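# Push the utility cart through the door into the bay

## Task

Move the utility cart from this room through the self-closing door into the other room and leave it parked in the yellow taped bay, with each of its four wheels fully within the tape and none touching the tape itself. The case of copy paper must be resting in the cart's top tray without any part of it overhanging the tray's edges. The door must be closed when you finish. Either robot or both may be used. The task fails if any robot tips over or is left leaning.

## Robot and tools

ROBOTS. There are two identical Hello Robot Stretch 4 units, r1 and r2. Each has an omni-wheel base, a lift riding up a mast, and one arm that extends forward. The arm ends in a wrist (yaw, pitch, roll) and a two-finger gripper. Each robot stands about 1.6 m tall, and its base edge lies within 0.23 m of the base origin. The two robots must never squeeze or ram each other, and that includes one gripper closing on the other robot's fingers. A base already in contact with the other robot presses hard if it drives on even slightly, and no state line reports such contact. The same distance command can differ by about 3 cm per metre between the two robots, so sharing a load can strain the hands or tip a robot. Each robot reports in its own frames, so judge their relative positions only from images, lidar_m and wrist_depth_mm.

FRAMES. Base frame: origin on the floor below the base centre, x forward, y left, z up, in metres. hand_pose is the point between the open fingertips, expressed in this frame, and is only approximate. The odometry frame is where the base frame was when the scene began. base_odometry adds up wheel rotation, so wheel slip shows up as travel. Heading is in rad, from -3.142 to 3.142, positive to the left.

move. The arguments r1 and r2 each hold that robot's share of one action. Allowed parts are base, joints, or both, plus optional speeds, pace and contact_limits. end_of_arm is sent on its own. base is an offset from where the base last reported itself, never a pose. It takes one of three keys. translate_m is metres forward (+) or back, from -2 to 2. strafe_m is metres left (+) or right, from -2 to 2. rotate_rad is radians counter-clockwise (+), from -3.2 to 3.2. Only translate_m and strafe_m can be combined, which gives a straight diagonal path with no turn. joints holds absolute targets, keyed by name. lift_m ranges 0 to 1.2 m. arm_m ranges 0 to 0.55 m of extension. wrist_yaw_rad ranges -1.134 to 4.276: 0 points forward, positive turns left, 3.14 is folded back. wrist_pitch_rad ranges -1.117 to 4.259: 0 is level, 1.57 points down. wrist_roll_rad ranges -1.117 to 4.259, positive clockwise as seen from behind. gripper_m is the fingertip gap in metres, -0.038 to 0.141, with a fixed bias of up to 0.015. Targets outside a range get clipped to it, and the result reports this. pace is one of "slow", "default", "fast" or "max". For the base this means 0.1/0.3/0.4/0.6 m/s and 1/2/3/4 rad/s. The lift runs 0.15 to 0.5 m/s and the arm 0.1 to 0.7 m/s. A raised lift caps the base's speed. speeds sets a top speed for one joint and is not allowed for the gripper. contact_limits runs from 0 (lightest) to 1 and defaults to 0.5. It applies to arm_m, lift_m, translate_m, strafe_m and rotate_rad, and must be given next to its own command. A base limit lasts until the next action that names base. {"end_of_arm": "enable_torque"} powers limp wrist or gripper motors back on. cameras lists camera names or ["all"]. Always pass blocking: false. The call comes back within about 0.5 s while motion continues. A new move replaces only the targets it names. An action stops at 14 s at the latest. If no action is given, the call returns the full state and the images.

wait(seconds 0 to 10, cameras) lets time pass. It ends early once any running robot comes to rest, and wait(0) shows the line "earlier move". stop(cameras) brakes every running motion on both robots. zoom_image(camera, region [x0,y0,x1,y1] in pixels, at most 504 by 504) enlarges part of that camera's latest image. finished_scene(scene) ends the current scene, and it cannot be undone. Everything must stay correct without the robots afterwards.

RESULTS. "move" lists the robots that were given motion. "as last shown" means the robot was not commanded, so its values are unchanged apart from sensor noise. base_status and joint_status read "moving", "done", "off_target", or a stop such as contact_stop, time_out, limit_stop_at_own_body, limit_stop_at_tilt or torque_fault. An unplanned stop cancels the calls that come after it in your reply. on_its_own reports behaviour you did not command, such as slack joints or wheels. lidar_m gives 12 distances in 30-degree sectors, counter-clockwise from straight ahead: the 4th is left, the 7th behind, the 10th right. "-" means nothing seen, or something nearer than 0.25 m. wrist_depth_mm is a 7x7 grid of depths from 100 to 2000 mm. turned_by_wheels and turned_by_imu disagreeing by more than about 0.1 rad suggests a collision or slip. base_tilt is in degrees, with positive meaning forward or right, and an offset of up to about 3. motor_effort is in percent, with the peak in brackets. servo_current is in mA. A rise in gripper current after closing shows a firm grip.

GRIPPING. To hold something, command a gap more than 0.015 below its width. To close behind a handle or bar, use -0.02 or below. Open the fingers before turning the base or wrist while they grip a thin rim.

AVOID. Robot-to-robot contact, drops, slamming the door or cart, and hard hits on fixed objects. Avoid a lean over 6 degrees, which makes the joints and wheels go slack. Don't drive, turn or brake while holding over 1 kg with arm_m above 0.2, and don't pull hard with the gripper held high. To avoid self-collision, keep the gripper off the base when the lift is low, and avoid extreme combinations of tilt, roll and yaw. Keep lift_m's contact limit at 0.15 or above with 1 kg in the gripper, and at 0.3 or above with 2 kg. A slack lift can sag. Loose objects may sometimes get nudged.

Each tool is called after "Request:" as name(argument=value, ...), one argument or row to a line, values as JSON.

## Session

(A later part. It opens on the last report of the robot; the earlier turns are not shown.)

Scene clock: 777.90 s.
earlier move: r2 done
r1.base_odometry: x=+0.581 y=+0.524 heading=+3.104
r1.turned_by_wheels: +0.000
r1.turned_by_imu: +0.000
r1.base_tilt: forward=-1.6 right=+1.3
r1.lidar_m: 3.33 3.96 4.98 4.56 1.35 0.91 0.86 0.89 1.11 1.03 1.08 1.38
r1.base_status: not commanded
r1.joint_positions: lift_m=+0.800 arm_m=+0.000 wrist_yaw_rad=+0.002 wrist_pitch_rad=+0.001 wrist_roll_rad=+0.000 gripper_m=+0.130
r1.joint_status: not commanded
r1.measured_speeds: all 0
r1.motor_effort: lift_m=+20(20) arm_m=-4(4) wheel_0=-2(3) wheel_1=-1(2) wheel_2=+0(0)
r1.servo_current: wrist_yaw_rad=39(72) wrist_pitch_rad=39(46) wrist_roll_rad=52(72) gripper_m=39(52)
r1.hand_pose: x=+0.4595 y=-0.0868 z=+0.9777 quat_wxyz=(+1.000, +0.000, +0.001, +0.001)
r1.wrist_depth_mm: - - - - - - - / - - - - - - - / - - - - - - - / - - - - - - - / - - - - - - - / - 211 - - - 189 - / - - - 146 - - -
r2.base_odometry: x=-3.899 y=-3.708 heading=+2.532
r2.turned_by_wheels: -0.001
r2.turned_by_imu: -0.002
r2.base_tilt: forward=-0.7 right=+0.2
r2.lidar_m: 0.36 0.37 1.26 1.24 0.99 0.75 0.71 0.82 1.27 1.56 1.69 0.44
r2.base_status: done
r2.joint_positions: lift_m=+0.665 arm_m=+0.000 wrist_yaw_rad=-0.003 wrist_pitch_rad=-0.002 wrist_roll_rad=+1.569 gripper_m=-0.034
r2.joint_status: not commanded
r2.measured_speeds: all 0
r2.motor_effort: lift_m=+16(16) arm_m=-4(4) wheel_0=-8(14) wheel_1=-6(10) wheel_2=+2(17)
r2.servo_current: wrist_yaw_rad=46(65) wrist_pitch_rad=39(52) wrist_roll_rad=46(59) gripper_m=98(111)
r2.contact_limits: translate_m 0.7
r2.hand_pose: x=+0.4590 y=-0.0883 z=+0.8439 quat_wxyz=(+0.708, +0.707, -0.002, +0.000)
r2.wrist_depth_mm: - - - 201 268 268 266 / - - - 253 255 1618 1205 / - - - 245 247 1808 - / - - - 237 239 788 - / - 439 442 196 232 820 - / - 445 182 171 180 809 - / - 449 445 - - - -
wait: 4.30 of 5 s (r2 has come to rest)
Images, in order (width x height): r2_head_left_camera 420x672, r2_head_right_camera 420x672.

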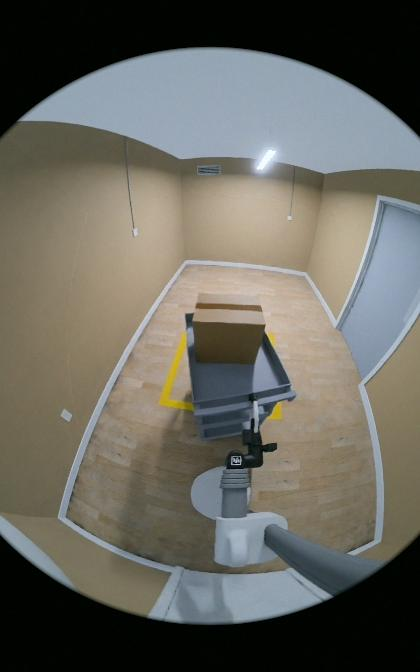

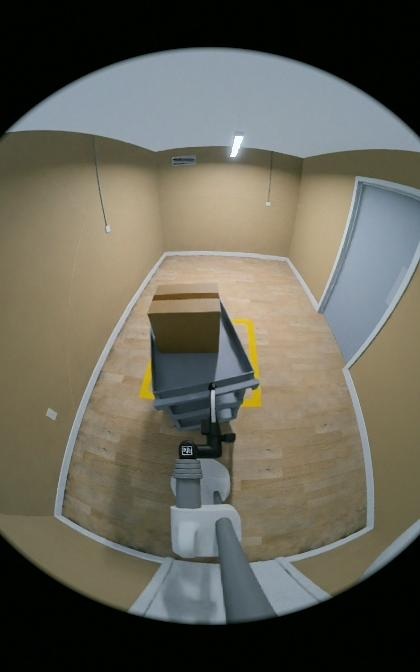

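Request:
move(
  blocking=false,
  r2={"base":{"strafe_m":0.15},"pace":"slow","contact_limits":{"strafe_m":0.7}},
)

Request:
wait(
  seconds=3,
  cameras=["r2_head_right_camera"],
)

Request:
move(
  blocking=false,
  r2={"base":{"translate_m":0.2},"pace":"slow","contact_limits":{"translate_m":0.7}},
)

Request:
wait(
  seconds=4,
  cameras=["r2_head_left_camera","r2_head_right_camera"],
)

Scene clock: 786.60 s.
move: r2 moving
r1: as last shown
r2.base_odometry: x=-3.907 y=-3.720 heading=+2.532
r2.turned_by_wheels: -0.001
r2.turned_by_imu: +0.000
r2.base_tilt: forward=-0.7 right=+0.1
r2.lidar_m: 0.36 0.38 1.25 1.19 0.98 0.73 0.71 0.82 1.26 1.57 1.71 0.43
r2.base_status: strafe_m moving
r2.joint_positions: lift_m=+0.665 arm_m=+0.000 wrist_yaw_rad=-0.008 wrist_pitch_rad=-0.002 wrist_roll_rad=+1.569 gripper_m=-0.034
r2.joint_status: not commanded
r2.measured_speeds: translate_m=-0.001 strafe_m=+0.056 rotate_rad=+0.002 lift_m=+0.000 arm_m=+0.000 wrist_yaw_rad=-0.015 wrist_pitch_rad=+0.000 wrist_roll_rad=+0.000
r2.motor_effort: lift_m=+16(16) arm_m=-4(4) wheel_0=-17(17) wheel_1=+6(7) wheel_2=-1(2)
r2.servo_current: wrist_yaw_rad=59(65) wrist_pitch_rad=46(46) wrist_roll_rad=46(59) gripper_m=104(104)
r2.contact_limits: strafe_m 0.7
r2.hand_pose: x=+0.4586 y=-0.0898 z=+0.8439 quat_wxyz=(+0.708, +0.707, -0.004, -0.002)
r2.wrist_depth_mm: - - - 236 267 270 268 / - - - 252 256 1661 1205 / - - - 244 248 1808 530 / - - - 238 238 809 - / - 442 439 195 232 820 - / - 442 183 171 180 798 - / - 445 445 - - - -
pictures: none

Scene clock: 788.73 s.
earlier move: r2 done
r1.base_odometry: x=+0.581 y=+0.524 heading=+3.104
r1.turned_by_wheels: +0.000
r1.turned_by_imu: +0.000
r1.base_tilt: forward=-1.6 right=+1.3
r1.lidar_m: 3.35 3.96 4.99 4.52 1.34 0.92 0.85 0.89 1.12 1.03 1.07 1.40
r1.base_status: not commanded
r1.joint_positions: lift_m=+0.800 arm_m=+0.000 wrist_yaw_rad=+0.002 wrist_pitch_rad=+0.001 wrist_roll_rad=+0.000 gripper_m=+0.130
r1.joint_status: not commanded
r1.measured_speeds: all 0
r1.motor_effort: lift_m=+20(20) arm_m=-4(4) wheel_0=-3(3) wheel_1=-1(2) wheel_2=+0(0)
r1.servo_current: wrist_yaw_rad=52(65) wrist_pitch_rad=39(52) wrist_roll_rad=46(65) gripper_m=39(46)
r1.hand_pose: x=+0.4595 y=-0.0868 z=+0.9777 quat_wxyz=(+1.000, +0.000, +0.001, +0.001)
r1.wrist_depth_mm: - - - - - - - / - - - - - - - / - - - - - - - / - - - - - - - / - - - - - - - / - 210 - - - 189 - / - - - 147 - - -
r2.base_odometry: x=-3.985 y=-3.831 heading=+2.532
r2.turned_by_wheels: +0.000
r2.turned_by_imu: +0.000
r2.base_tilt: forward=-0.7 right=+0.1
r2.lidar_m: 0.39 0.40 1.12 1.09 0.98 0.76 0.69 0.79 1.25 1.68 1.83 0.42
r2.base_status: done
r2.joint_positions: lift_m=+0.665 arm_m=+0.000 wrist_yaw_rad=-0.009 wrist_pitch_rad=-0.002 wrist_roll_rad=+1.569 gripper_m=-0.034
r2.joint_status: not commanded
r2.measured_speeds: all 0
r2.motor_effort: lift_m=+16(16) arm_m=-4(4) wheel_0=-5(18) wheel_1=+3(7) wheel_2=-2(3)
r2.servo_current: wrist_yaw_rad=52(78) wrist_pitch_rad=46(46) wrist_roll_rad=33(59) gripper_m=98(104)
r2.contact_limits: strafe_m 0.7
r2.hand_pose: x=+0.4585 y=-0.0901 z=+0.8439 quat_wxyz=(+0.708, +0.707, -0.004, -0.003)
r2.wrist_depth_mm: - - - 224 224 1661 1138 / - - - 224 224 1756 - / - - 591 225 224 820 - / - 442 433 225 226 820 - / - 466 452 202 228 831 - / - - 181 170 180 - - / - - 492 - - - -
wait: 2.13 of 3 s (r2 has come to rest)
Images, in order (width x height): r2_head_right_camera 420x672.

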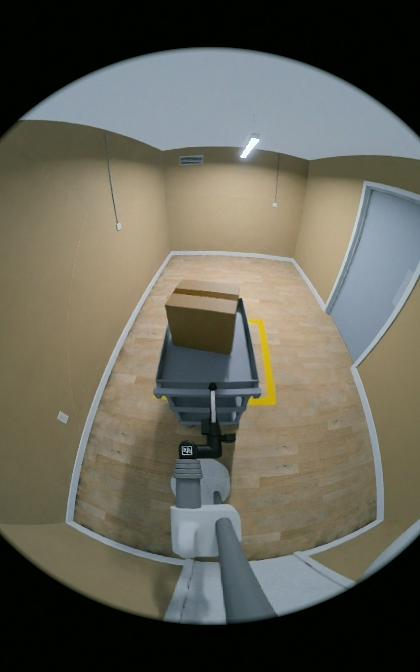

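Scene clock: 789.23 s.
move: r2 moving
r1: as last shown
r2.base_odometry: x=-3.995 y=-3.824 heading=+2.532
r2.turned_by_wheels: +0.000
r2.turned_by_imu: +0.000
r2.base_tilt: forward=-0.7 right=+0.0
r2.lidar_m: 0.38 0.41 1.12 1.09 1.00 0.78 0.70 0.81 1.27 1.71 1.83 0.43
r2.base_status: translate_m moving
r2.joint_positions: lift_m=+0.665 arm_m=+0.000 wrist_yaw_rad=-0.009 wrist_pitch_rad=-0.002 wrist_roll_rad=+1.569 gripper_m=-0.034
r2.joint_status: not commanded
r2.measured_speeds: translate_m=+0.047 strafe_m=+0.000 rotate_rad=-0.001 lift_m=+0.000 arm_m=+0.000 wrist_yaw_rad=+0.000 wrist_pitch_rad=+0.000 wrist_roll_rad=+0.000
r2.motor_effort: lift_m=+16(16) arm_m=+4(4) wheel_0=+7(8) wheel_1=+7(7) wheel_2=-15(17)
r2.servo_current: wrist_yaw_rad=65(65) wrist_pitch_rad=46(52) wrist_roll_rad=39(52) gripper_m=91(104)
r2.contact_limits: translate_m 0.7
r2.hand_pose: x=+0.4584 y=-0.0901 z=+0.8439 quat_wxyz=(+0.708, +0.707, -0.004, -0.003)
r2.wrist_depth_mm: - - - 222 222 1618 1160 / - - - 224 224 1808 - / - - 591 224 224 798 - / - 439 436 227 225 820 - / - 462 452 202 228 820 - / - - 183 170 180 - - / - - 492 - - - -
pictures: none

Scene clock: 792.00 s.
earlier move: r2 done
r1.base_odometry: x=+0.581 y=+0.524 heading=+3.104
r1.turned_by_wheels: +0.000
r1.turned_by_imu: +0.000
r1.base_tilt: forward=-1.6 right=+1.3
r1.lidar_m: 3.33 3.95 5.02 4.53 1.33 0.92 0.86 0.90 1.10 1.05 1.06 1.37
r1.base_status: not commanded
r1.joint_positions: lift_m=+0.800 arm_m=+0.000 wrist_yaw_rad=+0.002 wrist_pitch_rad=+0.001 wrist_roll_rad=+0.000 gripper_m=+0.130
r1.joint_status: not commanded
r1.measured_speeds: all 0
r1.motor_effort: lift_m=+20(20) arm_m=-4(4) wheel_0=-2(3) wheel_1=-1(2) wheel_2=+0(0)
r1.servo_current: wrist_yaw_rad=52(72) wrist_pitch_rad=46(46) wrist_roll_rad=59(65) gripper_m=46(52)
r1.hand_pose: x=+0.4595 y=-0.0868 z=+0.9777 quat_wxyz=(+1.000, +0.000, +0.001, +0.001)
r1.wrist_depth_mm: - - - - - - - / - - - - - - - / - - - - - - - / - - - - - - - / - - - - - - - / - 210 - - - 188 - / - - - 147 - - -
r2.base_odometry: x=-4.149 y=-3.717 heading=+2.533
r2.turned_by_wheels: +0.001
r2.turned_by_imu: +0.002
r2.base_tilt: forward=-0.7 right=+0.0
r2.lidar_m: 0.40 0.41 1.09 1.04 1.20 0.98 0.89 0.99 1.54 1.73 1.87 0.44
r2.base_status: done
r2.joint_positions: lift_m=+0.665 arm_m=+0.000 wrist_yaw_rad=+0.003 wrist_pitch_rad=-0.002 wrist_roll_rad=+1.569 gripper_m=-0.034
r2.joint_status: not commanded
r2.measured_speeds: all 0
r2.motor_effort: lift_m=+16(16) arm_m=+4(4) wheel_0=+9(16) wheel_1=+6(9) wheel_2=-4(17)
r2.servo_current: wrist_yaw_rad=46(65) wrist_pitch_rad=46(52) wrist_roll_rad=52(59) gripper_m=91(104)
r2.contact_limits: translate_m 0.7
r2.hand_pose: x=+0.4595 y=-0.0866 z=+0.8439 quat_wxyz=(+0.708, +0.707, +0.000, +0.002)
r2.wrist_depth_mm: - - - 220 220 1661 1205 / - - - 222 223 1863 - / - - 591 224 224 820 - / - 439 433 226 225 820 - / - 462 455 227 227 820 - / - - 183 170 180 - - / - - 492 - - - -
wait: 2.77 of 4 s (r2 has come to rest)
Images, in order (width x height): r2_head_left_camera 420x672, r2_head_right_camera 420x672.

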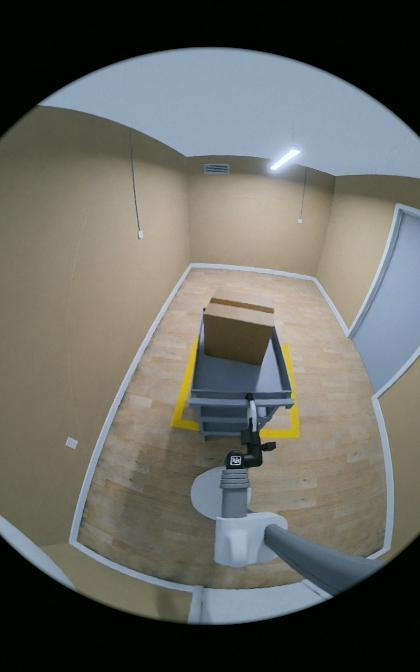

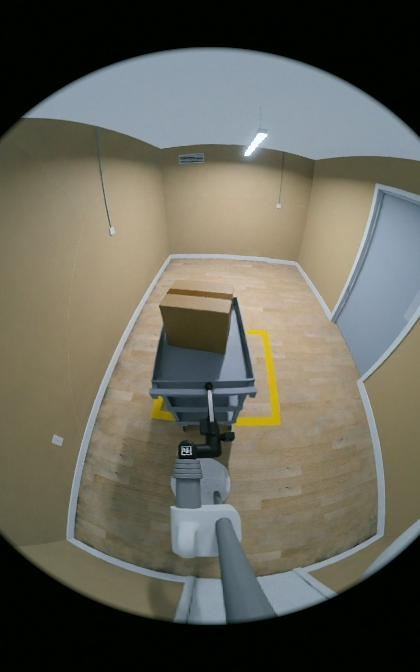

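Request:
move(
  blocking=false,
  r2={"base":{"translate_m":0.19,"strafe_m":-0.03},"pace":"slow","contact_limits":{"translate_m":0.7}},
)

Request:
wait(
  seconds=4,
  cameras=["r2_head_camera","r2_head_left_camera","r2_head_right_camera"],
)

Request:
zoom_image(
  camera="r2_head_right_camera",
  region=[110, 270, 300, 480],
)

Request:
zoom_image(
  camera="r2_head_left_camera",
  region=[130, 270, 320, 480],
)

Scene clock: 799.47 s.
move: r2 moving
r1: as last shown
r2.base_odometry: x=-4.158 y=-3.708 heading=+2.533
r2.turned_by_wheels: +0.001
r2.turned_by_imu: +0.001
r2.base_tilt: forward=-0.7 right=+0.1
r2.lidar_m: 0.38 0.41 1.07 1.07 1.17 0.98 0.90 1.04 1.56 1.70 1.86 0.44
r2.base_status: translate_m moving; strafe_m moving
r2.joint_positions: lift_m=+0.665 arm_m=+0.000 wrist_yaw_rad=+0.003 wrist_pitch_rad=-0.002 wrist_roll_rad=+1.569 gripper_m=-0.034
r2.joint_status: not commanded
r2.measured_speeds: translate_m=+0.048 strafe_m=-0.008 rotate_rad=+0.001 lift_m=+0.000 arm_m=+0.000 wrist_yaw_rad=+0.000 wrist_pitch_rad=+0.000 wrist_roll_rad=+0.000
r2.motor_effort: lift_m=+16(16) arm_m=+4(4) wheel_0=+7(14) wheel_1=+5(7) wheel_2=-8(10)
r2.servo_current: wrist_yaw_rad=52(59) wrist_pitch_rad=39(39) wrist_roll_rad=52(59) gripper_m=91(98)
r2.contact_limits: translate_m 0.7
r2.hand_pose: x=+0.4595 y=-0.0866 z=+0.8439 quat_wxyz=(+0.708, +0.707, +0.000, +0.002)
r2.wrist_depth_mm: - - - 220 221 1661 1182 / - - - 224 223 1808 - / - - 609 224 224 820 - / - 439 430 226 225 820 - / - 462 452 227 228 831 - / - - 184 170 180 - - / - - 496 - - - -
pictures: none

Scene clock: 802.17 s.
earlier move: r2 done
r1.base_odometry: x=+0.581 y=+0.524 heading=+3.104
r1.turned_by_wheels: +0.000
r1.turned_by_imu: +0.000
r1.base_tilt: forward=-1.6 right=+1.3
r1.lidar_m: 3.33 3.94 5.02 4.53 1.32 0.91 0.85 0.89 1.11 1.02 1.07 1.39
r1.base_status: not commanded
r1.joint_positions: lift_m=+0.800 arm_m=+0.000 wrist_yaw_rad=+0.002 wrist_pitch_rad=+0.001 wrist_roll_rad=+0.000 gripper_m=+0.130
r1.joint_status: not commanded
r1.measured_speeds: all 0
r1.motor_effort: lift_m=+20(20) arm_m=-4(4) wheel_0=-2(3) wheel_1=-1(2) wheel_2=+0(0)
r1.servo_current: wrist_yaw_rad=39(65) wrist_pitch_rad=39(52) wrist_roll_rad=46(72) gripper_m=33(52)
r1.hand_pose: x=+0.4595 y=-0.0868 z=+0.9777 quat_wxyz=(+1.000, +0.000, +0.001, +0.001)
r1.wrist_depth_mm: - - - - - - - / - - - - - - - / - - - - - - - / - - - - - - - / - - - - - - - / - 210 - - - 189 - / - - - 146 - - -
r2.base_odometry: x=-4.287 y=-3.584 heading=+2.533
r2.turned_by_wheels: +0.000
r2.turned_by_imu: +0.001
r2.base_tilt: forward=-0.7 right=+0.1
r2.lidar_m: 0.40 0.37 1.11 1.07 1.17 1.18 1.11 1.23 1.76 1.72 1.86 0.44
r2.base_status: done
r2.joint_positions: lift_m=+0.665 arm_m=+0.000 wrist_yaw_rad=+0.003 wrist_pitch_rad=-0.002 wrist_roll_rad=+1.569 gripper_m=-0.034
r2.joint_status: not commanded
r2.measured_speeds: all 0
r2.motor_effort: lift_m=+16(16) arm_m=+4(5) wheel_0=+8(14) wheel_1=+5(8) wheel_2=-7(11)
r2.servo_current: wrist_yaw_rad=52(65) wrist_pitch_rad=33(52) wrist_roll_rad=46(65) gripper_m=98(98)
r2.contact_limits: translate_m 0.7
r2.hand_pose: x=+0.4595 y=-0.0866 z=+0.8439 quat_wxyz=(+0.708, +0.707, +0.000, +0.002)
r2.wrist_depth_mm: - - - 228 239 258 256 / - - - 236 236 1756 1205 / - - - 236 235 1618 - / - 559 433 232 233 820 - / - 452 442 231 230 809 - / - 466 185 171 180 809 - / - 477 469 - - - -
wait: 2.70 of 4 s (r2 has come to rest)
Images, in order (width x height): r2_head_camera 420x560, r2_head_left_camera 420x672, r2_head_right_camera 420x672.

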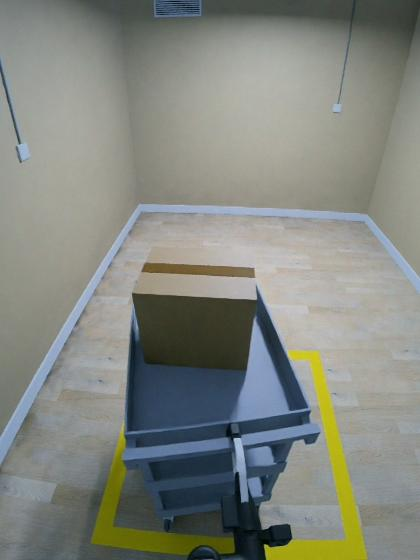

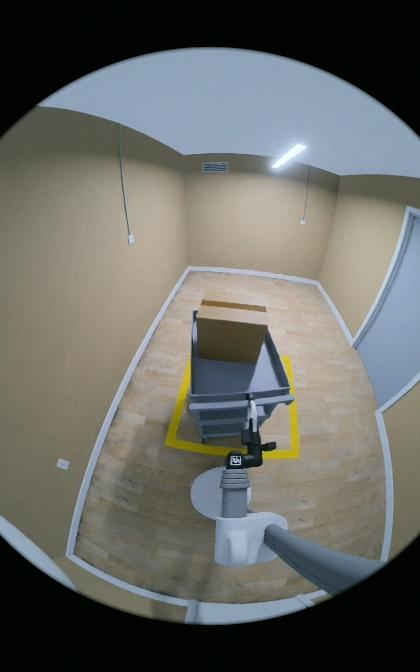

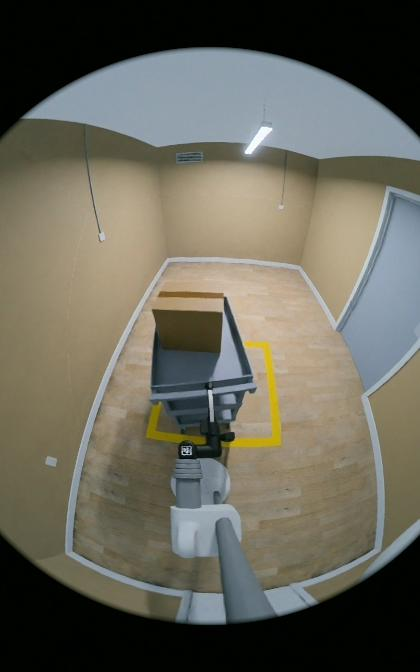

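Scaled by 2.400 from the camera's image (finer frame: 600x960).

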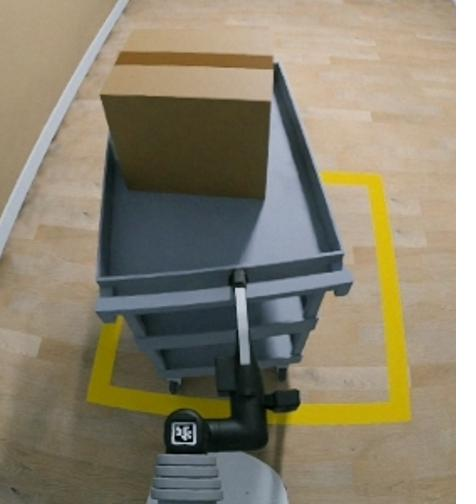

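Scaled by 2.400 from the camera's image (finer frame: 600x960).

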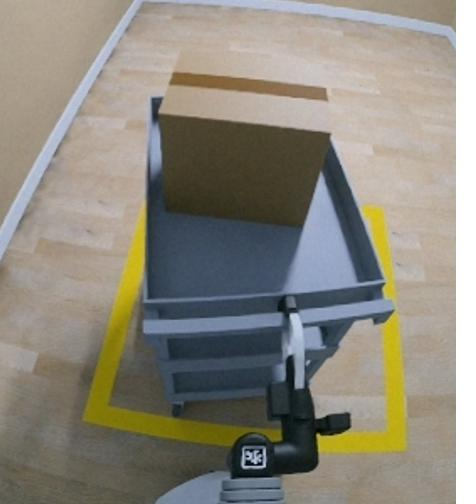

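Request:
move(
  blocking=false,
  r2={"base":{"translate_m":0.09,"strafe_m":0.02},"pace":"slow","contact_limits":{"translate_m":0.7}},
)

Request:
wait(
  seconds=3,
)

Request:
move(
  blocking=false,
  r2={"joints":{"gripper_m":0.13}},
)

Request:
wait(
  seconds=3,
)

Request:
move(
  blocking=false,
  r2={"base":{"translate_m":-0.4}},
)

Request:
wait(
  seconds=4,
  cameras=["r2_head_camera"],
)

Request:
zoom_image(
  camera="r2_head_camera",
  region=[50, 150, 400, 500],
)

Request:
move(
  blocking=false,
  r2={"base":{"strafe_m":-0.8}},
)

Request:
wait(
  seconds=5,
)

Request:
move(
  blocking=false,
  r2={"base":{"rotate_rad":0.6}},
)

Request:
wait(
  seconds=5,
  cameras=["r2_head_camera"],
)

Request:
zoom_image(
  camera="r2_head_camera",
  region=[0, 150, 420, 560],
)

Scene clock: 817.30 s.
move: r2 moving
r1: as last shown
r2.base_odometry: x=-4.299 y=-3.579 heading=+2.534
r2.turned_by_wheels: +0.000
r2.turned_by_imu: +0.001
r2.base_tilt: forward=-0.7 right=+0.1
r2.lidar_m: 0.37 0.39 1.11 1.07 1.15 1.19 1.13 1.22 1.76 1.72 1.85 0.43
r2.base_status: translate_m moving; strafe_m moving
r2.joint_positions: lift_m=+0.665 arm_m=+0.000 wrist_yaw_rad=+0.002 wrist_pitch_rad=-0.002 wrist_roll_rad=+1.569 gripper_m=-0.034
r2.joint_status: not commanded
r2.measured_speeds: translate_m=+0.048 strafe_m=+0.011 rotate_rad=-0.004 lift_m=+0.000 arm_m=+0.000 wrist_yaw_rad=-0.013 wrist_pitch_rad=+0.000 wrist_roll_rad=+0.000
r2.motor_effort: lift_m=+16(16) arm_m=+4(4) wheel_0=+7(12) wheel_1=+7(9) wheel_2=-13(13)
r2.servo_current: wrist_yaw_rad=46(52) wrist_pitch_rad=39(46) wrist_roll_rad=52(52) gripper_m=98(98)
r2.contact_limits: translate_m 0.7
r2.hand_pose: x=+0.4595 y=-0.0868 z=+0.8439 quat_wxyz=(+0.708, +0.707, +0.000, +0.001)
r2.wrist_depth_mm: - - - 228 243 257 256 / - - - 180 239 1756 1205 / - - - 236 236 1708 - / - - 436 233 232 820 - / - 449 445 229 231 809 - / - 459 184 171 180 809 - / - 466 462 - - - -
pictures: none

Scene clock: 818.97 s.
earlier move: r2 done
r1.base_odometry: x=+0.581 y=+0.524 heading=+3.104
r1.turned_by_wheels: +0.000
r1.turned_by_imu: +0.000
r1.base_tilt: forward=-1.6 right=+1.3
r1.lidar_m: 3.29 3.95 4.99 4.51 1.37 0.90 0.86 0.90 1.11 1.03 1.08 1.38
r1.base_status: not commanded
r1.joint_positions: lift_m=+0.800 arm_m=+0.000 wrist_yaw_rad=+0.002 wrist_pitch_rad=+0.001 wrist_roll_rad=+0.000 gripper_m=+0.130
r1.joint_status: not commanded
r1.measured_speeds: all 0
r1.motor_effort: lift_m=+20(20) arm_m=-4(4) wheel_0=-2(3) wheel_1=-1(2) wheel_2=+0(0)
r1.servo_current: wrist_yaw_rad=65(72) wrist_pitch_rad=39(46) wrist_roll_rad=59(65) gripper_m=39(52)
r1.hand_pose: x=+0.4595 y=-0.0868 z=+0.9777 quat_wxyz=(+1.000, +0.000, +0.001, +0.001)
r1.wrist_depth_mm: - - - - - - - / - - - - - - - / - - - - - - - / - - - - - - - / - - - - - - - / - 211 - - - 189 - / - - - 146 - - -
r2.base_odometry: x=-4.372 y=-3.549 heading=+2.533
r2.turned_by_wheels: -0.001
r2.turned_by_imu: -0.001
r2.base_tilt: forward=-0.7 right=+0.0
r2.lidar_m: 0.37 0.38 1.06 1.04 1.16 1.26 1.20 1.30 1.79 1.74 1.95 0.44
r2.base_status: done
r2.joint_positions: lift_m=+0.665 arm_m=+0.000 wrist_yaw_rad=-0.006 wrist_pitch_rad=-0.002 wrist_roll_rad=+1.569 gripper_m=-0.034
r2.joint_status: not commanded
r2.measured_speeds: all 0
r2.motor_effort: lift_m=+16(16) arm_m=+4(4) wheel_0=+0(12) wheel_1=+3(9) wheel_2=-9(16)
r2.servo_current: wrist_yaw_rad=52(65) wrist_pitch_rad=39(46) wrist_roll_rad=46(59) gripper_m=91(104)
r2.contact_limits: translate_m 0.7
r2.hand_pose: x=+0.4587 y=-0.0892 z=+0.8439 quat_wxyz=(+0.708, +0.707, -0.003, -0.002)
r2.wrist_depth_mm: - - - 236 255 263 260 / - - - 247 249 1756 1229 / - - - 240 242 1863 - / - - 439 236 236 831 - / - 445 439 202 232 820 - / - 452 181 171 180 820 - / - 455 455 - - - -
wait: 1.67 of 3 s (r2 has come to rest)
pictures: none

Scene clock: 819.47 s.
move: r2 moving
r1: as last shown
r2.base_odometry: x=-4.372 y=-3.549 heading=+2.533
r2.turned_by_wheels: +0.000
r2.turned_by_imu: +0.000
r2.base_tilt: forward=-0.7 right=+0.1
r2.lidar_m: 0.37 0.36 1.08 1.05 1.15 1.27 1.20 1.33 1.76 1.75 1.97 0.46
r2.base_status: not commanded
r2.joint_positions: lift_m=+0.665 arm_m=+0.000 wrist_yaw_rad=-0.006 wrist_pitch_rad=-0.002 wrist_roll_rad=+1.569 gripper_m=-0.009
r2.joint_status: gripper_m moving
r2.measured_speeds: all 0
r2.motor_effort: lift_m=+16(16) arm_m=+4(5) wheel_0=+0(0) wheel_1=+4(4) wheel_2=-9(10)
r2.servo_current: wrist_yaw_rad=65(65) wrist_pitch_rad=39(46) wrist_roll_rad=33(52) gripper_m=91(117)
r2.contact_limits: translate_m 0.7
r2.hand_pose: x=+0.4587 y=-0.0892 z=+0.8439 quat_wxyz=(+0.708, +0.707, -0.003, -0.002)
r2.wrist_depth_mm: - - - 237 263 265 263 / - - - 250 252 1808 1182 / - - - 243 247 1756 - / - - 439 238 240 820 - / - 452 445 179 234 820 - / - 455 186 174 181 809 - / - 462 455 - - - -
pictures: none

Scene clock: 821.37 s.
earlier move: r2 done
r1.base_odometry: x=+0.581 y=+0.524 heading=+3.104
r1.turned_by_wheels: +0.000
r1.turned_by_imu: +0.000
r1.base_tilt: forward=-1.6 right=+1.3
r1.lidar_m: 3.33 3.94 5.01 4.53 1.29 0.91 0.86 0.89 1.12 1.04 1.05 1.39
r1.base_status: not commanded
r1.joint_positions: lift_m=+0.800 arm_m=+0.000 wrist_yaw_rad=+0.002 wrist_pitch_rad=+0.001 wrist_roll_rad=+0.000 gripper_m=+0.130
r1.joint_status: not commanded
r1.measured_speeds: all 0
r1.motor_effort: lift_m=+20(20) arm_m=-4(4) wheel_0=-2(3) wheel_1=-1(2) wheel_2=+0(0)
r1.servo_current: wrist_yaw_rad=46(78) wrist_pitch_rad=39(52) wrist_roll_rad=46(72) gripper_m=46(52)
r1.hand_pose: x=+0.4595 y=-0.0868 z=+0.9777 quat_wxyz=(+1.000, +0.000, +0.001, +0.001)
r1.wrist_depth_mm: - - - - - - - / - - - - - - - / - - - - - - - / - - - - - - - / - - - - - - - / - 210 - - - 189 - / - - - 146 - - -
r2.base_odometry: x=-4.372 y=-3.549 heading=+2.533
r2.turned_by_wheels: +0.000
r2.turned_by_imu: +0.001
r2.base_tilt: forward=-0.6 right=+0.1
r2.lidar_m: 0.37 0.37 1.07 1.05 1.13 1.24 1.21 1.29 1.79 1.75 1.99 0.45
r2.base_status: not commanded
r2.joint_positions: lift_m=+0.665 arm_m=+0.000 wrist_yaw_rad=-0.003 wrist_pitch_rad=-0.002 wrist_roll_rad=+1.569 gripper_m=+0.130
r2.joint_status: all done
r2.measured_speeds: all 0
r2.motor_effort: lift_m=+16(16) arm_m=+4(5) wheel_0=+0(1) wheel_1=+3(4) wheel_2=-7(10)
r2.servo_current: wrist_yaw_rad=52(65) wrist_pitch_rad=39(46) wrist_roll_rad=46(59) gripper_m=46(137)
r2.contact_limits: translate_m 0.7
r2.hand_pose: x=+0.4590 y=-0.0883 z=+0.8438 quat_wxyz=(+0.708, +0.707, -0.002, +0.000)
r2.wrist_depth_mm: - - - 270 281 281 281 / - - - 264 268 1708 1160 / - - - 259 263 1756 - / - - 459 252 255 - - / - 462 459 247 248 809 - / - 466 202 186 195 - - / - 469 466 - - - -
wait: 1.90 of 3 s (r2 has come to rest)
pictures: none

Scene clock: 821.87 s.
move: r2 moving
r1: as last shown
r2.base_odometry: x=-4.347 y=-3.567 heading=+2.533
r2.turned_by_wheels: +0.000
r2.turned_by_imu: +0.000
r2.base_tilt: forward=-0.7 right=+0.1
r2.lidar_m: 0.41 0.43 1.07 1.03 1.17 1.22 1.16 1.27 1.78 1.74 1.96 0.47
r2.base_status: translate_m moving
r2.joint_positions: lift_m=+0.665 arm_m=+0.000 wrist_yaw_rad=-0.003 wrist_pitch_rad=-0.002 wrist_roll_rad=+1.569 gripper_m=+0.130
r2.joint_status: not commanded
r2.measured_speeds: translate_m=-0.123 strafe_m=+0.001 rotate_rad=+0.004 lift_m=+0.000 arm_m=+0.000 wrist_yaw_rad=+0.000 wrist_pitch_rad=+0.000 wrist_roll_rad=+0.000
r2.motor_effort: lift_m=+16(16) arm_m=+4(4) wheel_0=-4(9) wheel_1=-7(8) wheel_2=+12(13)
r2.servo_current: wrist_yaw_rad=46(52) wrist_pitch_rad=39(46) wrist_roll_rad=46(65) gripper_m=52(52)
r2.hand_pose: x=+0.4590 y=-0.0883 z=+0.8438 quat_wxyz=(+0.708, +0.707, -0.002, +0.000)
r2.wrist_depth_mm: - - - 271 307 306 309 / - - - 293 327 1576 452 / - - - 286 - 1708 - / - - 484 279 285 878 - / - 488 488 273 274 - - / - - 218 213 195 - - / - - 496 - - - -
pictures: none

Scene clock: 824.20 s.
earlier move: r2 done
r1.base_odometry: x=+0.581 y=+0.524 heading=+3.104
r1.turned_by_wheels: +0.000
r1.turned_by_imu: +0.000
r1.base_tilt: forward=-1.6 right=+1.3
r1.lidar_m: 3.33 3.94 5.00 4.51 1.37 0.93 0.85 0.87 1.12 1.03 1.09 1.41
r1.base_status: not commanded
r1.joint_positions: lift_m=+0.800 arm_m=+0.000 wrist_yaw_rad=+0.002 wrist_pitch_rad=+0.001 wrist_roll_rad=+0.000 gripper_m=+0.130
r1.joint_status: not commanded
r1.measured_speeds: all 0
r1.motor_effort: lift_m=+20(20) arm_m=-4(4) wheel_0=-2(3) wheel_1=-1(2) wheel_2=+0(0)
r1.servo_current: wrist_yaw_rad=59(65) wrist_pitch_rad=46(52) wrist_roll_rad=52(78) gripper_m=39(52)
r1.hand_pose: x=+0.4595 y=-0.0868 z=+0.9777 quat_wxyz=(+1.000, +0.000, +0.001, +0.001)
r1.wrist_depth_mm: - - - - - - - / - - - - - - - / - - - - - - - / - - - - - - - / - - - - - - - / - 210 - - - 189 - / - - - 146 - - -
r2.base_odometry: x=-4.044 y=-3.777 heading=+2.533
r2.turned_by_wheels: +0.000
r2.turned_by_imu: +0.000
r2.base_tilt: forward=-0.7 right=+0.1
r2.lidar_m: 0.78 1.42 1.12 1.08 1.09 0.85 0.78 0.90 1.36 1.70 1.86 0.85
r2.base_status: done
r2.joint_positions: lift_m=+0.665 arm_m=+0.000 wrist_yaw_rad=-0.003 wrist_pitch_rad=-0.002 wrist_roll_rad=+1.569 gripper_m=+0.130
r2.joint_status: not commanded
r2.measured_speeds: all 0
r2.motor_effort: lift_m=+16(16) arm_m=+4(4) wheel_0=-3(11) wheel_1=-2(9) wheel_2=+1(14)
r2.servo_current: wrist_yaw_rad=39(59) wrist_pitch_rad=39(52) wrist_roll_rad=59(65) gripper_m=52(65)
r2.hand_pose: x=+0.4590 y=-0.0882 z=+0.8438 quat_wxyz=(+0.708, +0.707, -0.002, +0.000)
r2.wrist_depth_mm: - - - - - 1661 1160 / - - - - - 1708 1182 / - - - 661 - 668 1008 / - - - 654 - 647 - / - - 866 647 - 640 - / - - 217 627 213 615 - / - - - - - 609 1182
wait: 2.33 of 4 s (r2 has come to rest)
Images, in order (width x height): r2_head_camera 420x560.

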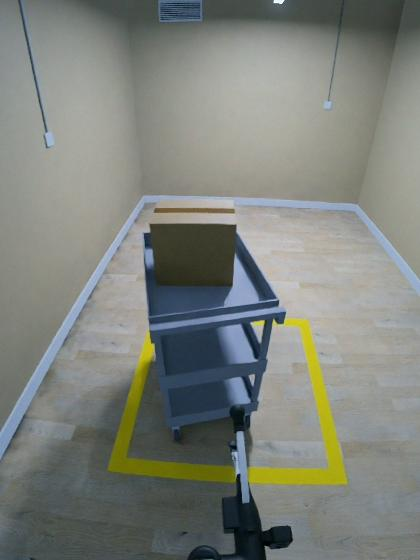

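Scaled by 1.440 from the camera's image (finer frame: 1200x1600).

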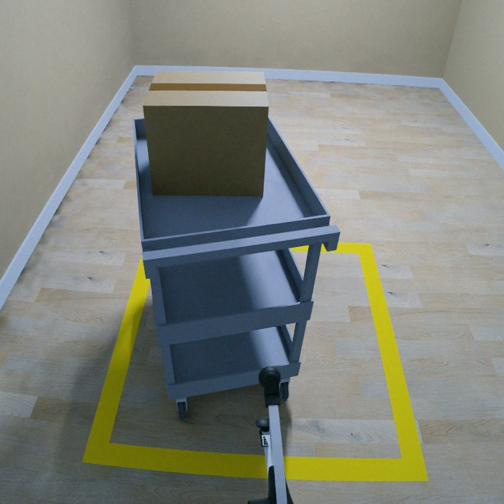

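Scene clock: 824.70 s.
move: r2 moving
r1: as last shown
r2.base_odometry: x=-4.024 y=-3.748 heading=+2.533
r2.turned_by_wheels: +0.000
r2.turned_by_imu: +0.000
r2.base_tilt: forward=-0.7 right=+0.1
r2.lidar_m: 0.77 1.47 1.14 1.12 1.09 0.85 0.77 0.89 1.38 1.67 1.78 0.87
r2.base_status: strafe_m moving
r2.joint_positions: lift_m=+0.665 arm_m=+0.000 wrist_yaw_rad=-0.003 wrist_pitch_rad=-0.002 wrist_roll_rad=+1.569 gripper_m=+0.130
r2.joint_status: not commanded
r2.measured_speeds: translate_m=+0.000 strafe_m=-0.140 rotate_rad=+0.002 lift_m=+0.000 arm_m=+0.000 wrist_yaw_rad=+0.000 wrist_pitch_rad=+0.000 wrist_roll_rad=+0.000
r2.motor_effort: lift_m=+16(16) arm_m=+4(4) wheel_0=+8(11) wheel_1=-11(11) wheel_2=-1(1)
r2.servo_current: wrist_yaw_rad=46(59) wrist_pitch_rad=46(46) wrist_roll_rad=59(59) gripper_m=52(52)
r2.hand_pose: x=+0.4590 y=-0.0882 z=+0.8438 quat_wxyz=(+0.708, +0.707, -0.002, +0.000)
r2.wrist_depth_mm: - - - - - 1661 1160 / - - - - - 1661 1160 / - - - 676 - 668 1118 / - - - 661 - 647 - / - - 854 640 - 634 - / - - 202 621 213 627 - / - - - - - 615 -
pictures: none

Scene clock: 828.20 s.
earlier move: r2 done
r1.base_odometry: x=+0.581 y=+0.524 heading=+3.104
r1.turned_by_wheels: +0.000
r1.turned_by_imu: +0.000
r1.base_tilt: forward=-1.6 right=+1.3
r1.lidar_m: 3.32 3.94 5.02 4.53 1.31 0.94 0.84 0.88 1.13 1.04 1.07 1.38
r1.base_status: not commanded
r1.joint_positions: lift_m=+0.800 arm_m=+0.000 wrist_yaw_rad=+0.002 wrist_pitch_rad=+0.001 wrist_roll_rad=+0.000 gripper_m=+0.130
r1.joint_status: not commanded
r1.measured_speeds: all 0
r1.motor_effort: lift_m=+20(20) arm_m=-4(4) wheel_0=-2(3) wheel_1=-1(1) wheel_2=+0(0)
r1.servo_current: wrist_yaw_rad=59(72) wrist_pitch_rad=39(52) wrist_roll_rad=52(72) gripper_m=39(52)
r1.hand_pose: x=+0.4595 y=-0.0868 z=+0.9777 quat_wxyz=(+1.000, +0.000, +0.001, +0.001)
r1.wrist_depth_mm: - - - - - - - / - - - - - - - / - - - - - - - / - - - - - - - / - - - - - - - / - 210 - - - 189 - / - - - 146 - - -
r2.base_odometry: x=-3.587 y=-3.121 heading=+2.533
r2.turned_by_wheels: +0.000
r2.turned_by_imu: +0.001
r2.base_tilt: forward=-0.7 right=+0.1
r2.lidar_m: 3.83 0.99 1.13 1.87 1.13 0.92 0.89 1.00 0.94 0.91 1.00 1.62
r2.base_status: done
r2.joint_positions: lift_m=+0.665 arm_m=+0.000 wrist_yaw_rad=-0.003 wrist_pitch_rad=-0.002 wrist_roll_rad=+1.569 gripper_m=+0.130
r2.joint_status: not commanded
r2.measured_speeds: all 0
r2.motor_effort: lift_m=+16(16) arm_m=+4(4) wheel_0=+3(16) wheel_1=+0(12) wheel_2=+0(2)
r2.servo_current: wrist_yaw_rad=46(65) wrist_pitch_rad=39(46) wrist_roll_rad=46(59) gripper_m=46(59)
r2.hand_pose: x=+0.4590 y=-0.0882 z=+0.8438 quat_wxyz=(+0.708, +0.707, -0.001, +0.000)
r2.wrist_depth_mm: - - - - - 1756 1160 / - - - - - 1708 1182 / - - - - - 1708 1160 / - - - - - 1708 1160 / - - - - - 1576 1182 / - - 216 - 219 1397 1182 / - - - - - 1863 1182
wait: 3.50 of 5 s (r2 has come to rest)
pictures: none

Scene clock: 828.70 s.
move: r2 moving
r1: as last shown
r2.base_odometry: x=-3.587 y=-3.121 heading=+2.785
r2.turned_by_wheels: +0.252
r2.turned_by_imu: +0.245
r2.base_tilt: forward=-0.7 right=+0.1
r2.lidar_m: 1.04 0.99 1.88 1.62 0.99 0.89 0.93 1.01 0.91 0.92 1.15 2.22
r2.base_status: rotate_rad moving
r2.joint_positions: lift_m=+0.665 arm_m=+0.000 wrist_yaw_rad=-0.003 wrist_pitch_rad=-0.002 wrist_roll_rad=+1.569 gripper_m=+0.130
r2.joint_status: not commanded
r2.measured_speeds: translate_m=+0.000 strafe_m=-0.001 rotate_rad=+0.973 lift_m=+0.000 arm_m=+0.000 wrist_yaw_rad=+0.000 wrist_pitch_rad=+0.000 wrist_roll_rad=+0.000
r2.motor_effort: lift_m=+16(16) arm_m=+4(4) wheel_0=-8(11) wheel_1=-8(10) wheel_2=-11(11)
r2.servo_current: wrist_yaw_rad=39(52) wrist_pitch_rad=46(46) wrist_roll_rad=39(52) gripper_m=46(52)
r2.hand_pose: x=+0.4590 y=-0.0882 z=+0.8438 quat_wxyz=(+0.708, +0.707, -0.001, +0.000)
r2.wrist_depth_mm: - - - - - 1708 1160 / - - - - - 1661 1182 / - - - - - 1756 1205 / - - - - - 1708 1182 / - - - - - 1618 1205 / - - 217 - 220 1229 1138 / - - - - - 1308 991
pictures: none

Scene clock: 829.60 s.
earlier move: r2 done
r1.base_odometry: x=+0.581 y=+0.524 heading=+3.104
r1.turned_by_wheels: +0.000
r1.turned_by_imu: +0.000
r1.base_tilt: forward=-1.6 right=+1.3
r1.lidar_m: 3.29 3.94 5.03 4.53 1.33 0.89 0.85 0.91 1.11 1.03 1.07 1.39
r1.base_status: not commanded
r1.joint_positions: lift_m=+0.800 arm_m=+0.000 wrist_yaw_rad=+0.002 wrist_pitch_rad=+0.001 wrist_roll_rad=+0.000 gripper_m=+0.130
r1.joint_status: not commanded
r1.measured_speeds: all 0
r1.motor_effort: lift_m=+20(20) arm_m=-4(4) wheel_0=-2(3) wheel_1=-1(2) wheel_2=+0(0)
r1.servo_current: wrist_yaw_rad=39(72) wrist_pitch_rad=46(52) wrist_roll_rad=65(65) gripper_m=46(46)
r1.hand_pose: x=+0.4595 y=-0.0868 z=+0.9777 quat_wxyz=(+1.000, +0.000, +0.001, +0.001)
r1.wrist_depth_mm: - - - - - - - / - - - - - - - / - - - - - - - / - - - - - - - / - - - - - - - / - 211 - - - 188 - / - - - 147 - - -
r2.base_odometry: x=-3.587 y=-3.121 heading=+3.132
r2.turned_by_wheels: +0.347
r2.turned_by_imu: +0.339
r2.base_tilt: forward=-0.7 right=+0.0
r2.lidar_m: 0.99 1.19 1.87 1.04 0.91 0.88 1.05 0.94 0.91 1.04 1.77 3.81
r2.base_status: done
r2.joint_positions: lift_m=+0.665 arm_m=+0.000 wrist_yaw_rad=-0.002 wrist_pitch_rad=-0.002 wrist_roll_rad=+1.569 gripper_m=+0.130
r2.joint_status: not commanded
r2.measured_speeds: all 0
r2.motor_effort: lift_m=+16(16) arm_m=+4(4) wheel_0=-3(11) wheel_1=-2(10) wheel_2=-5(11)
r2.servo_current: wrist_yaw_rad=33(59) wrist_pitch_rad=39(46) wrist_roll_rad=39(59) gripper_m=52(59)
r2.hand_pose: x=+0.4591 y=-0.0881 z=+0.8438 quat_wxyz=(+0.708, +0.707, -0.001, +0.000)
r2.wrist_depth_mm: - - - - - 1661 1160 / - - - - - 1661 1160 / - - - - - 1464 1160 / - - - 1098 1308 960 904 / - - - 1042 - 842 - / - - 199 917 195 - 976 / - - - - - 1661 1098
wait: 0.90 of 5 s (r2 has come to rest)
Images, in order (width x height): r2_head_camera 420x560.

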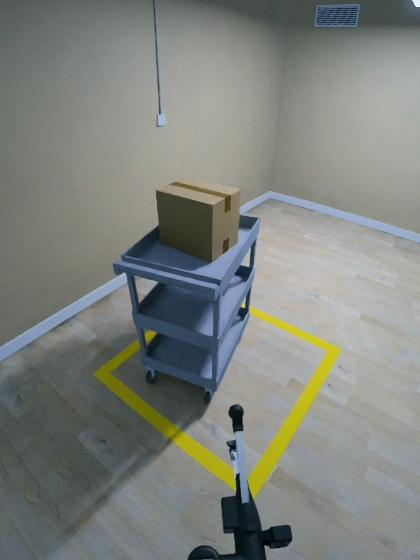

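Scaled by 1.200 from the camera's image (finer frame: 1200x1600).

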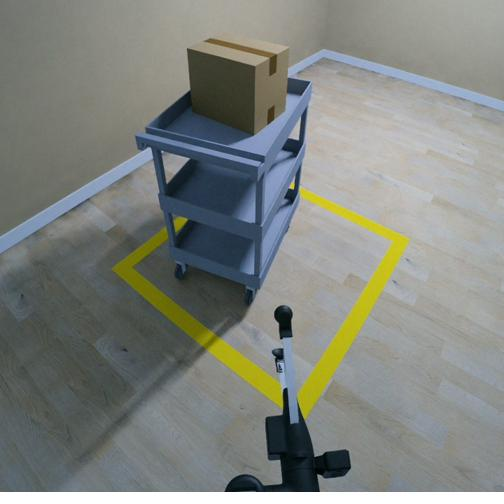

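Request:
move(
  blocking=false,
  r2={"base":{"strafe_m":-0.6,"translate_m":0.35}},
)

Request:
wait(
  seconds=5,
)

Request:
move(
  blocking=false,
  r2={"base":{"rotate_rad":0.8}},
)

Request:
wait(
  seconds=5,
  cameras=["r2_head_camera","r1_head_right_camera","r2_head_right_camera"],
)

Request:
zoom_image(
  camera="r2_head_camera",
  region=[0, 150, 420, 560],
)

Scene clock: 839.97 s.
move: r2 moving
r1: as last shown
r2.base_odometry: x=-3.602 y=-3.094 heading=+3.132
r2.turned_by_wheels: +0.000
r2.turned_by_imu: +0.000
r2.base_tilt: forward=-0.7 right=+0.0
r2.lidar_m: 0.97 1.15 1.89 1.12 0.92 0.91 1.05 0.90 0.88 1.01 1.79 3.79
r2.base_status: translate_m moving; strafe_m moving
r2.joint_positions: lift_m=+0.665 arm_m=+0.000 wrist_yaw_rad=-0.002 wrist_pitch_rad=-0.002 wrist_roll_rad=+1.569 gripper_m=+0.130
r2.joint_status: not commanded
r2.measured_speeds: translate_m=+0.063 strafe_m=-0.106 rotate_rad=+0.006 lift_m=+0.000 arm_m=+0.000 wrist_yaw_rad=+0.000 wrist_pitch_rad=+0.000 wrist_roll_rad=+0.000
r2.motor_effort: lift_m=+16(16) arm_m=+4(4) wheel_0=+10(15) wheel_1=-7(10) wheel_2=-10(11)
r2.servo_current: wrist_yaw_rad=46(59) wrist_pitch_rad=39(52) wrist_roll_rad=33(59) gripper_m=59(59)
r2.hand_pose: x=+0.4591 y=-0.0881 z=+0.8438 quat_wxyz=(+0.708, +0.707, -0.001, +0.000)
r2.wrist_depth_mm: - - - - - 1708 1160 / - - - - - 1708 1182 / - - - - - 1464 1205 / - - - 1160 - 1308 946 / - - 1138 842 - 809 - / - - 200 878 195 - - / - - - - - 1756 1042
pictures: none

Scene clock: 843.27 s.
earlier move: r2 done
r1.base_odometry: x=+0.581 y=+0.524 heading=+3.104
r1.turned_by_wheels: +0.000
r1.turned_by_imu: +0.000
r1.base_tilt: forward=-1.5 right=+1.3
r1.lidar_m: 3.34 3.94 4.97 4.51 1.32 0.93 0.86 0.89 1.11 1.05 1.07 1.40
r1.base_status: not commanded
r1.joint_positions: lift_m=+0.800 arm_m=+0.000 wrist_yaw_rad=+0.002 wrist_pitch_rad=+0.001 wrist_roll_rad=+0.000 gripper_m=+0.130
r1.joint_status: not commanded
r1.measured_speeds: all 0
r1.motor_effort: lift_m=+20(20) arm_m=-4(4) wheel_0=-1(3) wheel_1=-1(2) wheel_2=+0(0)
r1.servo_current: wrist_yaw_rad=46(72) wrist_pitch_rad=39(46) wrist_roll_rad=59(65) gripper_m=46(52)
r1.hand_pose: x=+0.4595 y=-0.0868 z=+0.9777 quat_wxyz=(+1.000, +0.000, +0.001, +0.001)
r1.wrist_depth_mm: - - - - - - - / - - - - - - - / - - - - - - - / - - - - - - - / - - - - - - - / - 210 - - - 189 - / - - - 146 - - -
r2.base_odometry: x=-3.931 y=-2.518 heading=+3.132
r2.turned_by_wheels: +0.000
r2.turned_by_imu: +0.001
r2.base_tilt: forward=-0.6 right=+0.1
r2.lidar_m: 1.17 0.85 1.05 1.90 1.55 1.57 0.85 0.66 0.67 0.87 1.38 3.15
r2.base_status: done
r2.joint_positions: lift_m=+0.665 arm_m=+0.000 wrist_yaw_rad=-0.002 wrist_pitch_rad=-0.002 wrist_roll_rad=+1.569 gripper_m=+0.130
r2.joint_status: not commanded
r2.measured_speeds: all 0
r2.motor_effort: lift_m=+16(16) arm_m=+4(4) wheel_0=+3(15) wheel_1=-4(10) wheel_2=-6(12)
r2.servo_current: wrist_yaw_rad=52(59) wrist_pitch_rad=33(52) wrist_roll_rad=46(59) gripper_m=52(59)
r2.hand_pose: x=+0.4591 y=-0.0881 z=+0.8438 quat_wxyz=(+0.708, +0.707, -0.001, +0.000)
r2.wrist_depth_mm: - - - - - 1618 1160 / - - - - - 1661 1182 / - - - - - 1661 1182 / - - - - - 1708 1182 / - - - - - 1576 1205 / - - 218 - 220 1397 1118 / - - - - - 1499 931
wait: 3.30 of 5 s (r2 has come to rest)
pictures: none

Scene clock: 843.77 s.
move: r2 moving
r1: as last shown
r2.base_odometry: x=-3.931 y=-2.518 heading=-2.899
r2.turned_by_wheels: +0.253
r2.turned_by_imu: +0.245
r2.base_tilt: forward=-0.7 right=+0.1
r2.lidar_m: 0.93 0.85 2.16 1.68 1.56 1.11 0.73 0.67 0.70 1.01 2.04 3.24
r2.base_status: rotate_rad moving
r2.joint_positions: lift_m=+0.665 arm_m=+0.000 wrist_yaw_rad=-0.002 wrist_pitch_rad=-0.002 wrist_roll_rad=+1.569 gripper_m=+0.130
r2.joint_status: not commanded
r2.measured_speeds: translate_m=-0.003 strafe_m=-0.001 rotate_rad=+0.970 lift_m=+0.000 arm_m=+0.000 wrist_yaw_rad=+0.000 wrist_pitch_rad=+0.000 wrist_roll_rad=+0.000
r2.motor_effort: lift_m=+16(16) arm_m=+4(4) wheel_0=-6(10) wheel_1=-9(10) wheel_2=-10(12)
r2.servo_current: wrist_yaw_rad=39(59) wrist_pitch_rad=39(46) wrist_roll_rad=59(59) gripper_m=52(59)
r2.hand_pose: x=+0.4591 y=-0.0881 z=+0.8438 quat_wxyz=(+0.708, +0.707, -0.001, +0.000)
r2.wrist_depth_mm: - - - - - 1708 1160 / - - - - - 1661 1160 / - - - - - 1708 1182 / - - - - - 1708 1182 / - - - - - 1160 960 / - - 202 891 194 768 - / - - 842 - - 699 -
pictures: none

Scene clock: 844.83 s.
earlier move: r2 done
r1.base_odometry: x=+0.581 y=+0.524 heading=+3.104
r1.turned_by_wheels: +0.000
r1.turned_by_imu: +0.000
r1.base_tilt: forward=-1.5 right=+1.3
r1.lidar_m: 3.34 3.94 4.99 4.51 1.31 0.93 0.85 0.87 1.13 1.03 1.07 1.39
r1.base_status: not commanded
r1.joint_positions: lift_m=+0.800 arm_m=+0.000 wrist_yaw_rad=+0.002 wrist_pitch_rad=+0.001 wrist_roll_rad=+0.000 gripper_m=+0.130
r1.joint_status: not commanded
r1.measured_speeds: all 0
r1.motor_effort: lift_m=+20(20) arm_m=-4(4) wheel_0=-2(2) wheel_1=-1(1) wheel_2=+0(0)
r1.servo_current: wrist_yaw_rad=33(65) wrist_pitch_rad=46(52) wrist_roll_rad=39(59) gripper_m=52(52)
r1.hand_pose: x=+0.4595 y=-0.0868 z=+0.9777 quat_wxyz=(+1.000, +0.000, +0.001, +0.001)
r1.wrist_depth_mm: - - - - - - - / - - - - - - - / - - - - - - - / - - - - - - - / - - - - - - - / - 211 - - - 189 - / - - - 146 - - -
r2.base_odometry: x=-3.931 y=-2.518 heading=-2.352
r2.turned_by_wheels: +0.547
r2.turned_by_imu: +0.533
r2.base_tilt: forward=-0.7 right=+0.0
r2.lidar_m: 0.81 2.15 1.67 1.56 1.06 0.74 0.70 0.69 1.02 2.19 3.26 0.92
r2.base_status: done
r2.joint_positions: lift_m=+0.665 arm_m=+0.000 wrist_yaw_rad=-0.002 wrist_pitch_rad=-0.002 wrist_roll_rad=+1.569 gripper_m=+0.130
r2.joint_status: not commanded
r2.measured_speeds: all 0
r2.motor_effort: lift_m=+16(16) arm_m=+4(4) wheel_0=-2(10) wheel_1=-2(10) wheel_2=-2(12)
r2.servo_current: wrist_yaw_rad=39(65) wrist_pitch_rad=39(46) wrist_roll_rad=46(59) gripper_m=46(59)
r2.hand_pose: x=+0.4591 y=-0.0881 z=+0.8438 quat_wxyz=(+0.708, +0.707, -0.001, +0.000)
r2.wrist_depth_mm: - - 798 - - 723 - / - - 778 778 - 668 - / - - 820 634 - 640 - / - - - 615 - 699 - / - - - - - 1499 1118 / - 186 188 - 189 1397 1182 / - - - - - 1708 1205
wait: 1.07 of 5 s (r2 has come to rest)
pictures: r1_head_right_camera, r2_head_camera, r2_head_right_camera
Images, in order (width x height): r1_head_right_camera 420x672, r2_head_camera 420x560, r2_head_right_camera 420x672.

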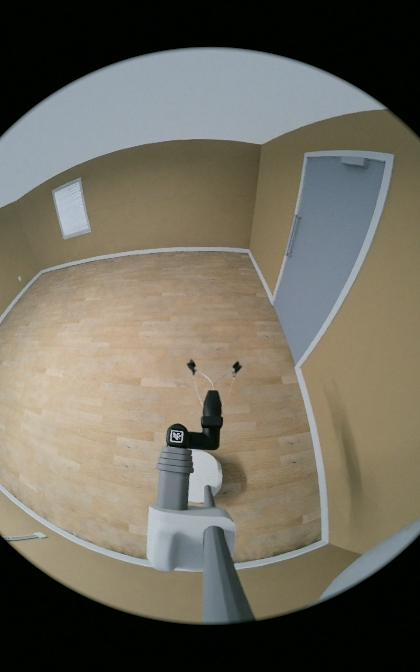

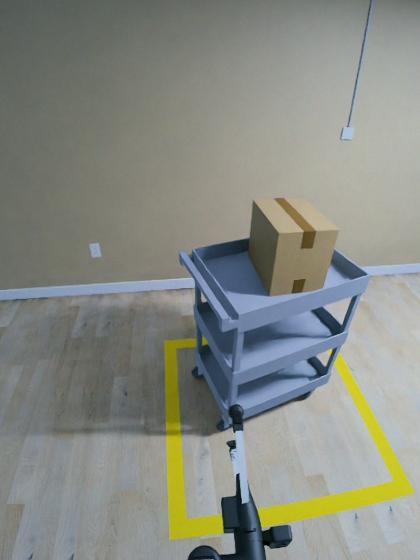

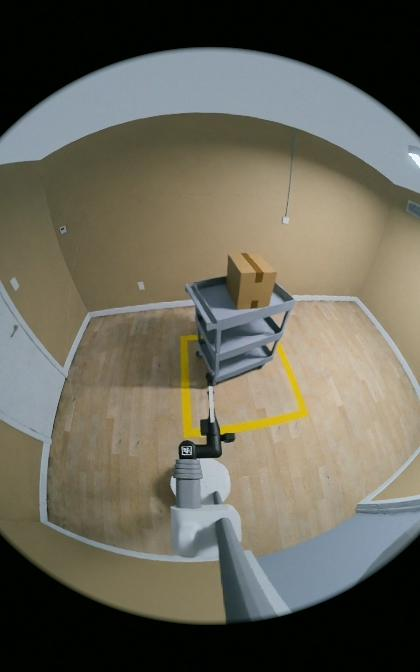

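Scaled by 1.200 from the camera's image (finer frame: 1200x1600).

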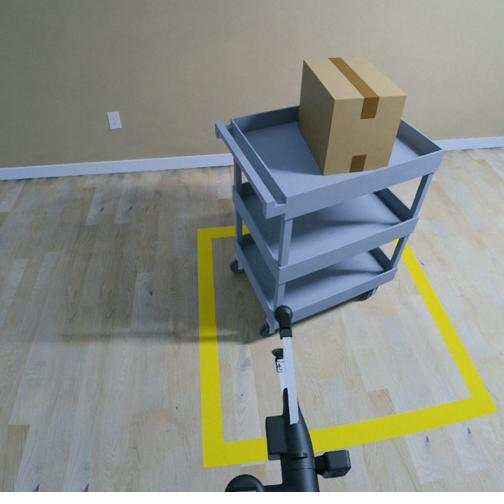

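Request:
zoom_image(
  camera="r2_head_camera",
  region=[270, 320, 390, 430],
)

Request:
zoom_image(
  camera="r2_head_camera",
  region=[150, 320, 270, 450],
)

Scaled by 4.200 from the camera's image (finer frame: 1200x1600).

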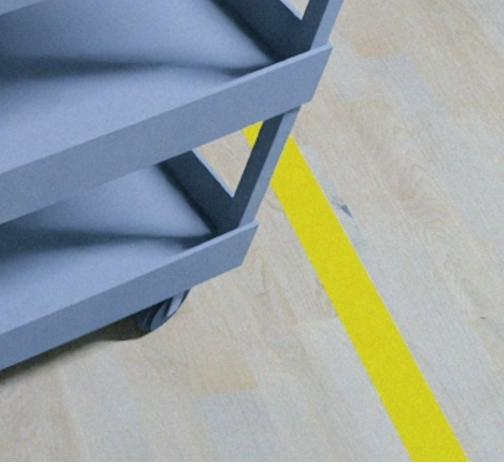

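Scaled by 3.877 from the camera's image (finer frame: 1200x1600).

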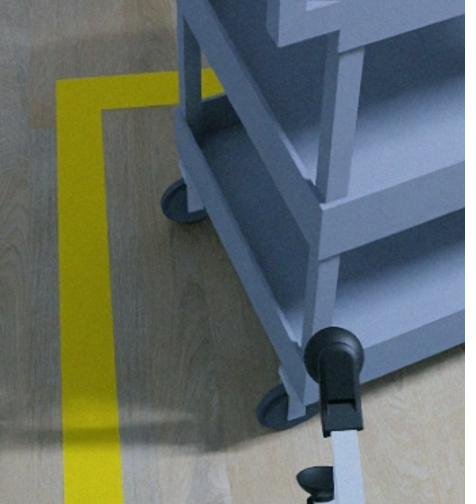

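Request:
finished_scene(
  scene=2,
)

The scene is finished: the task was done.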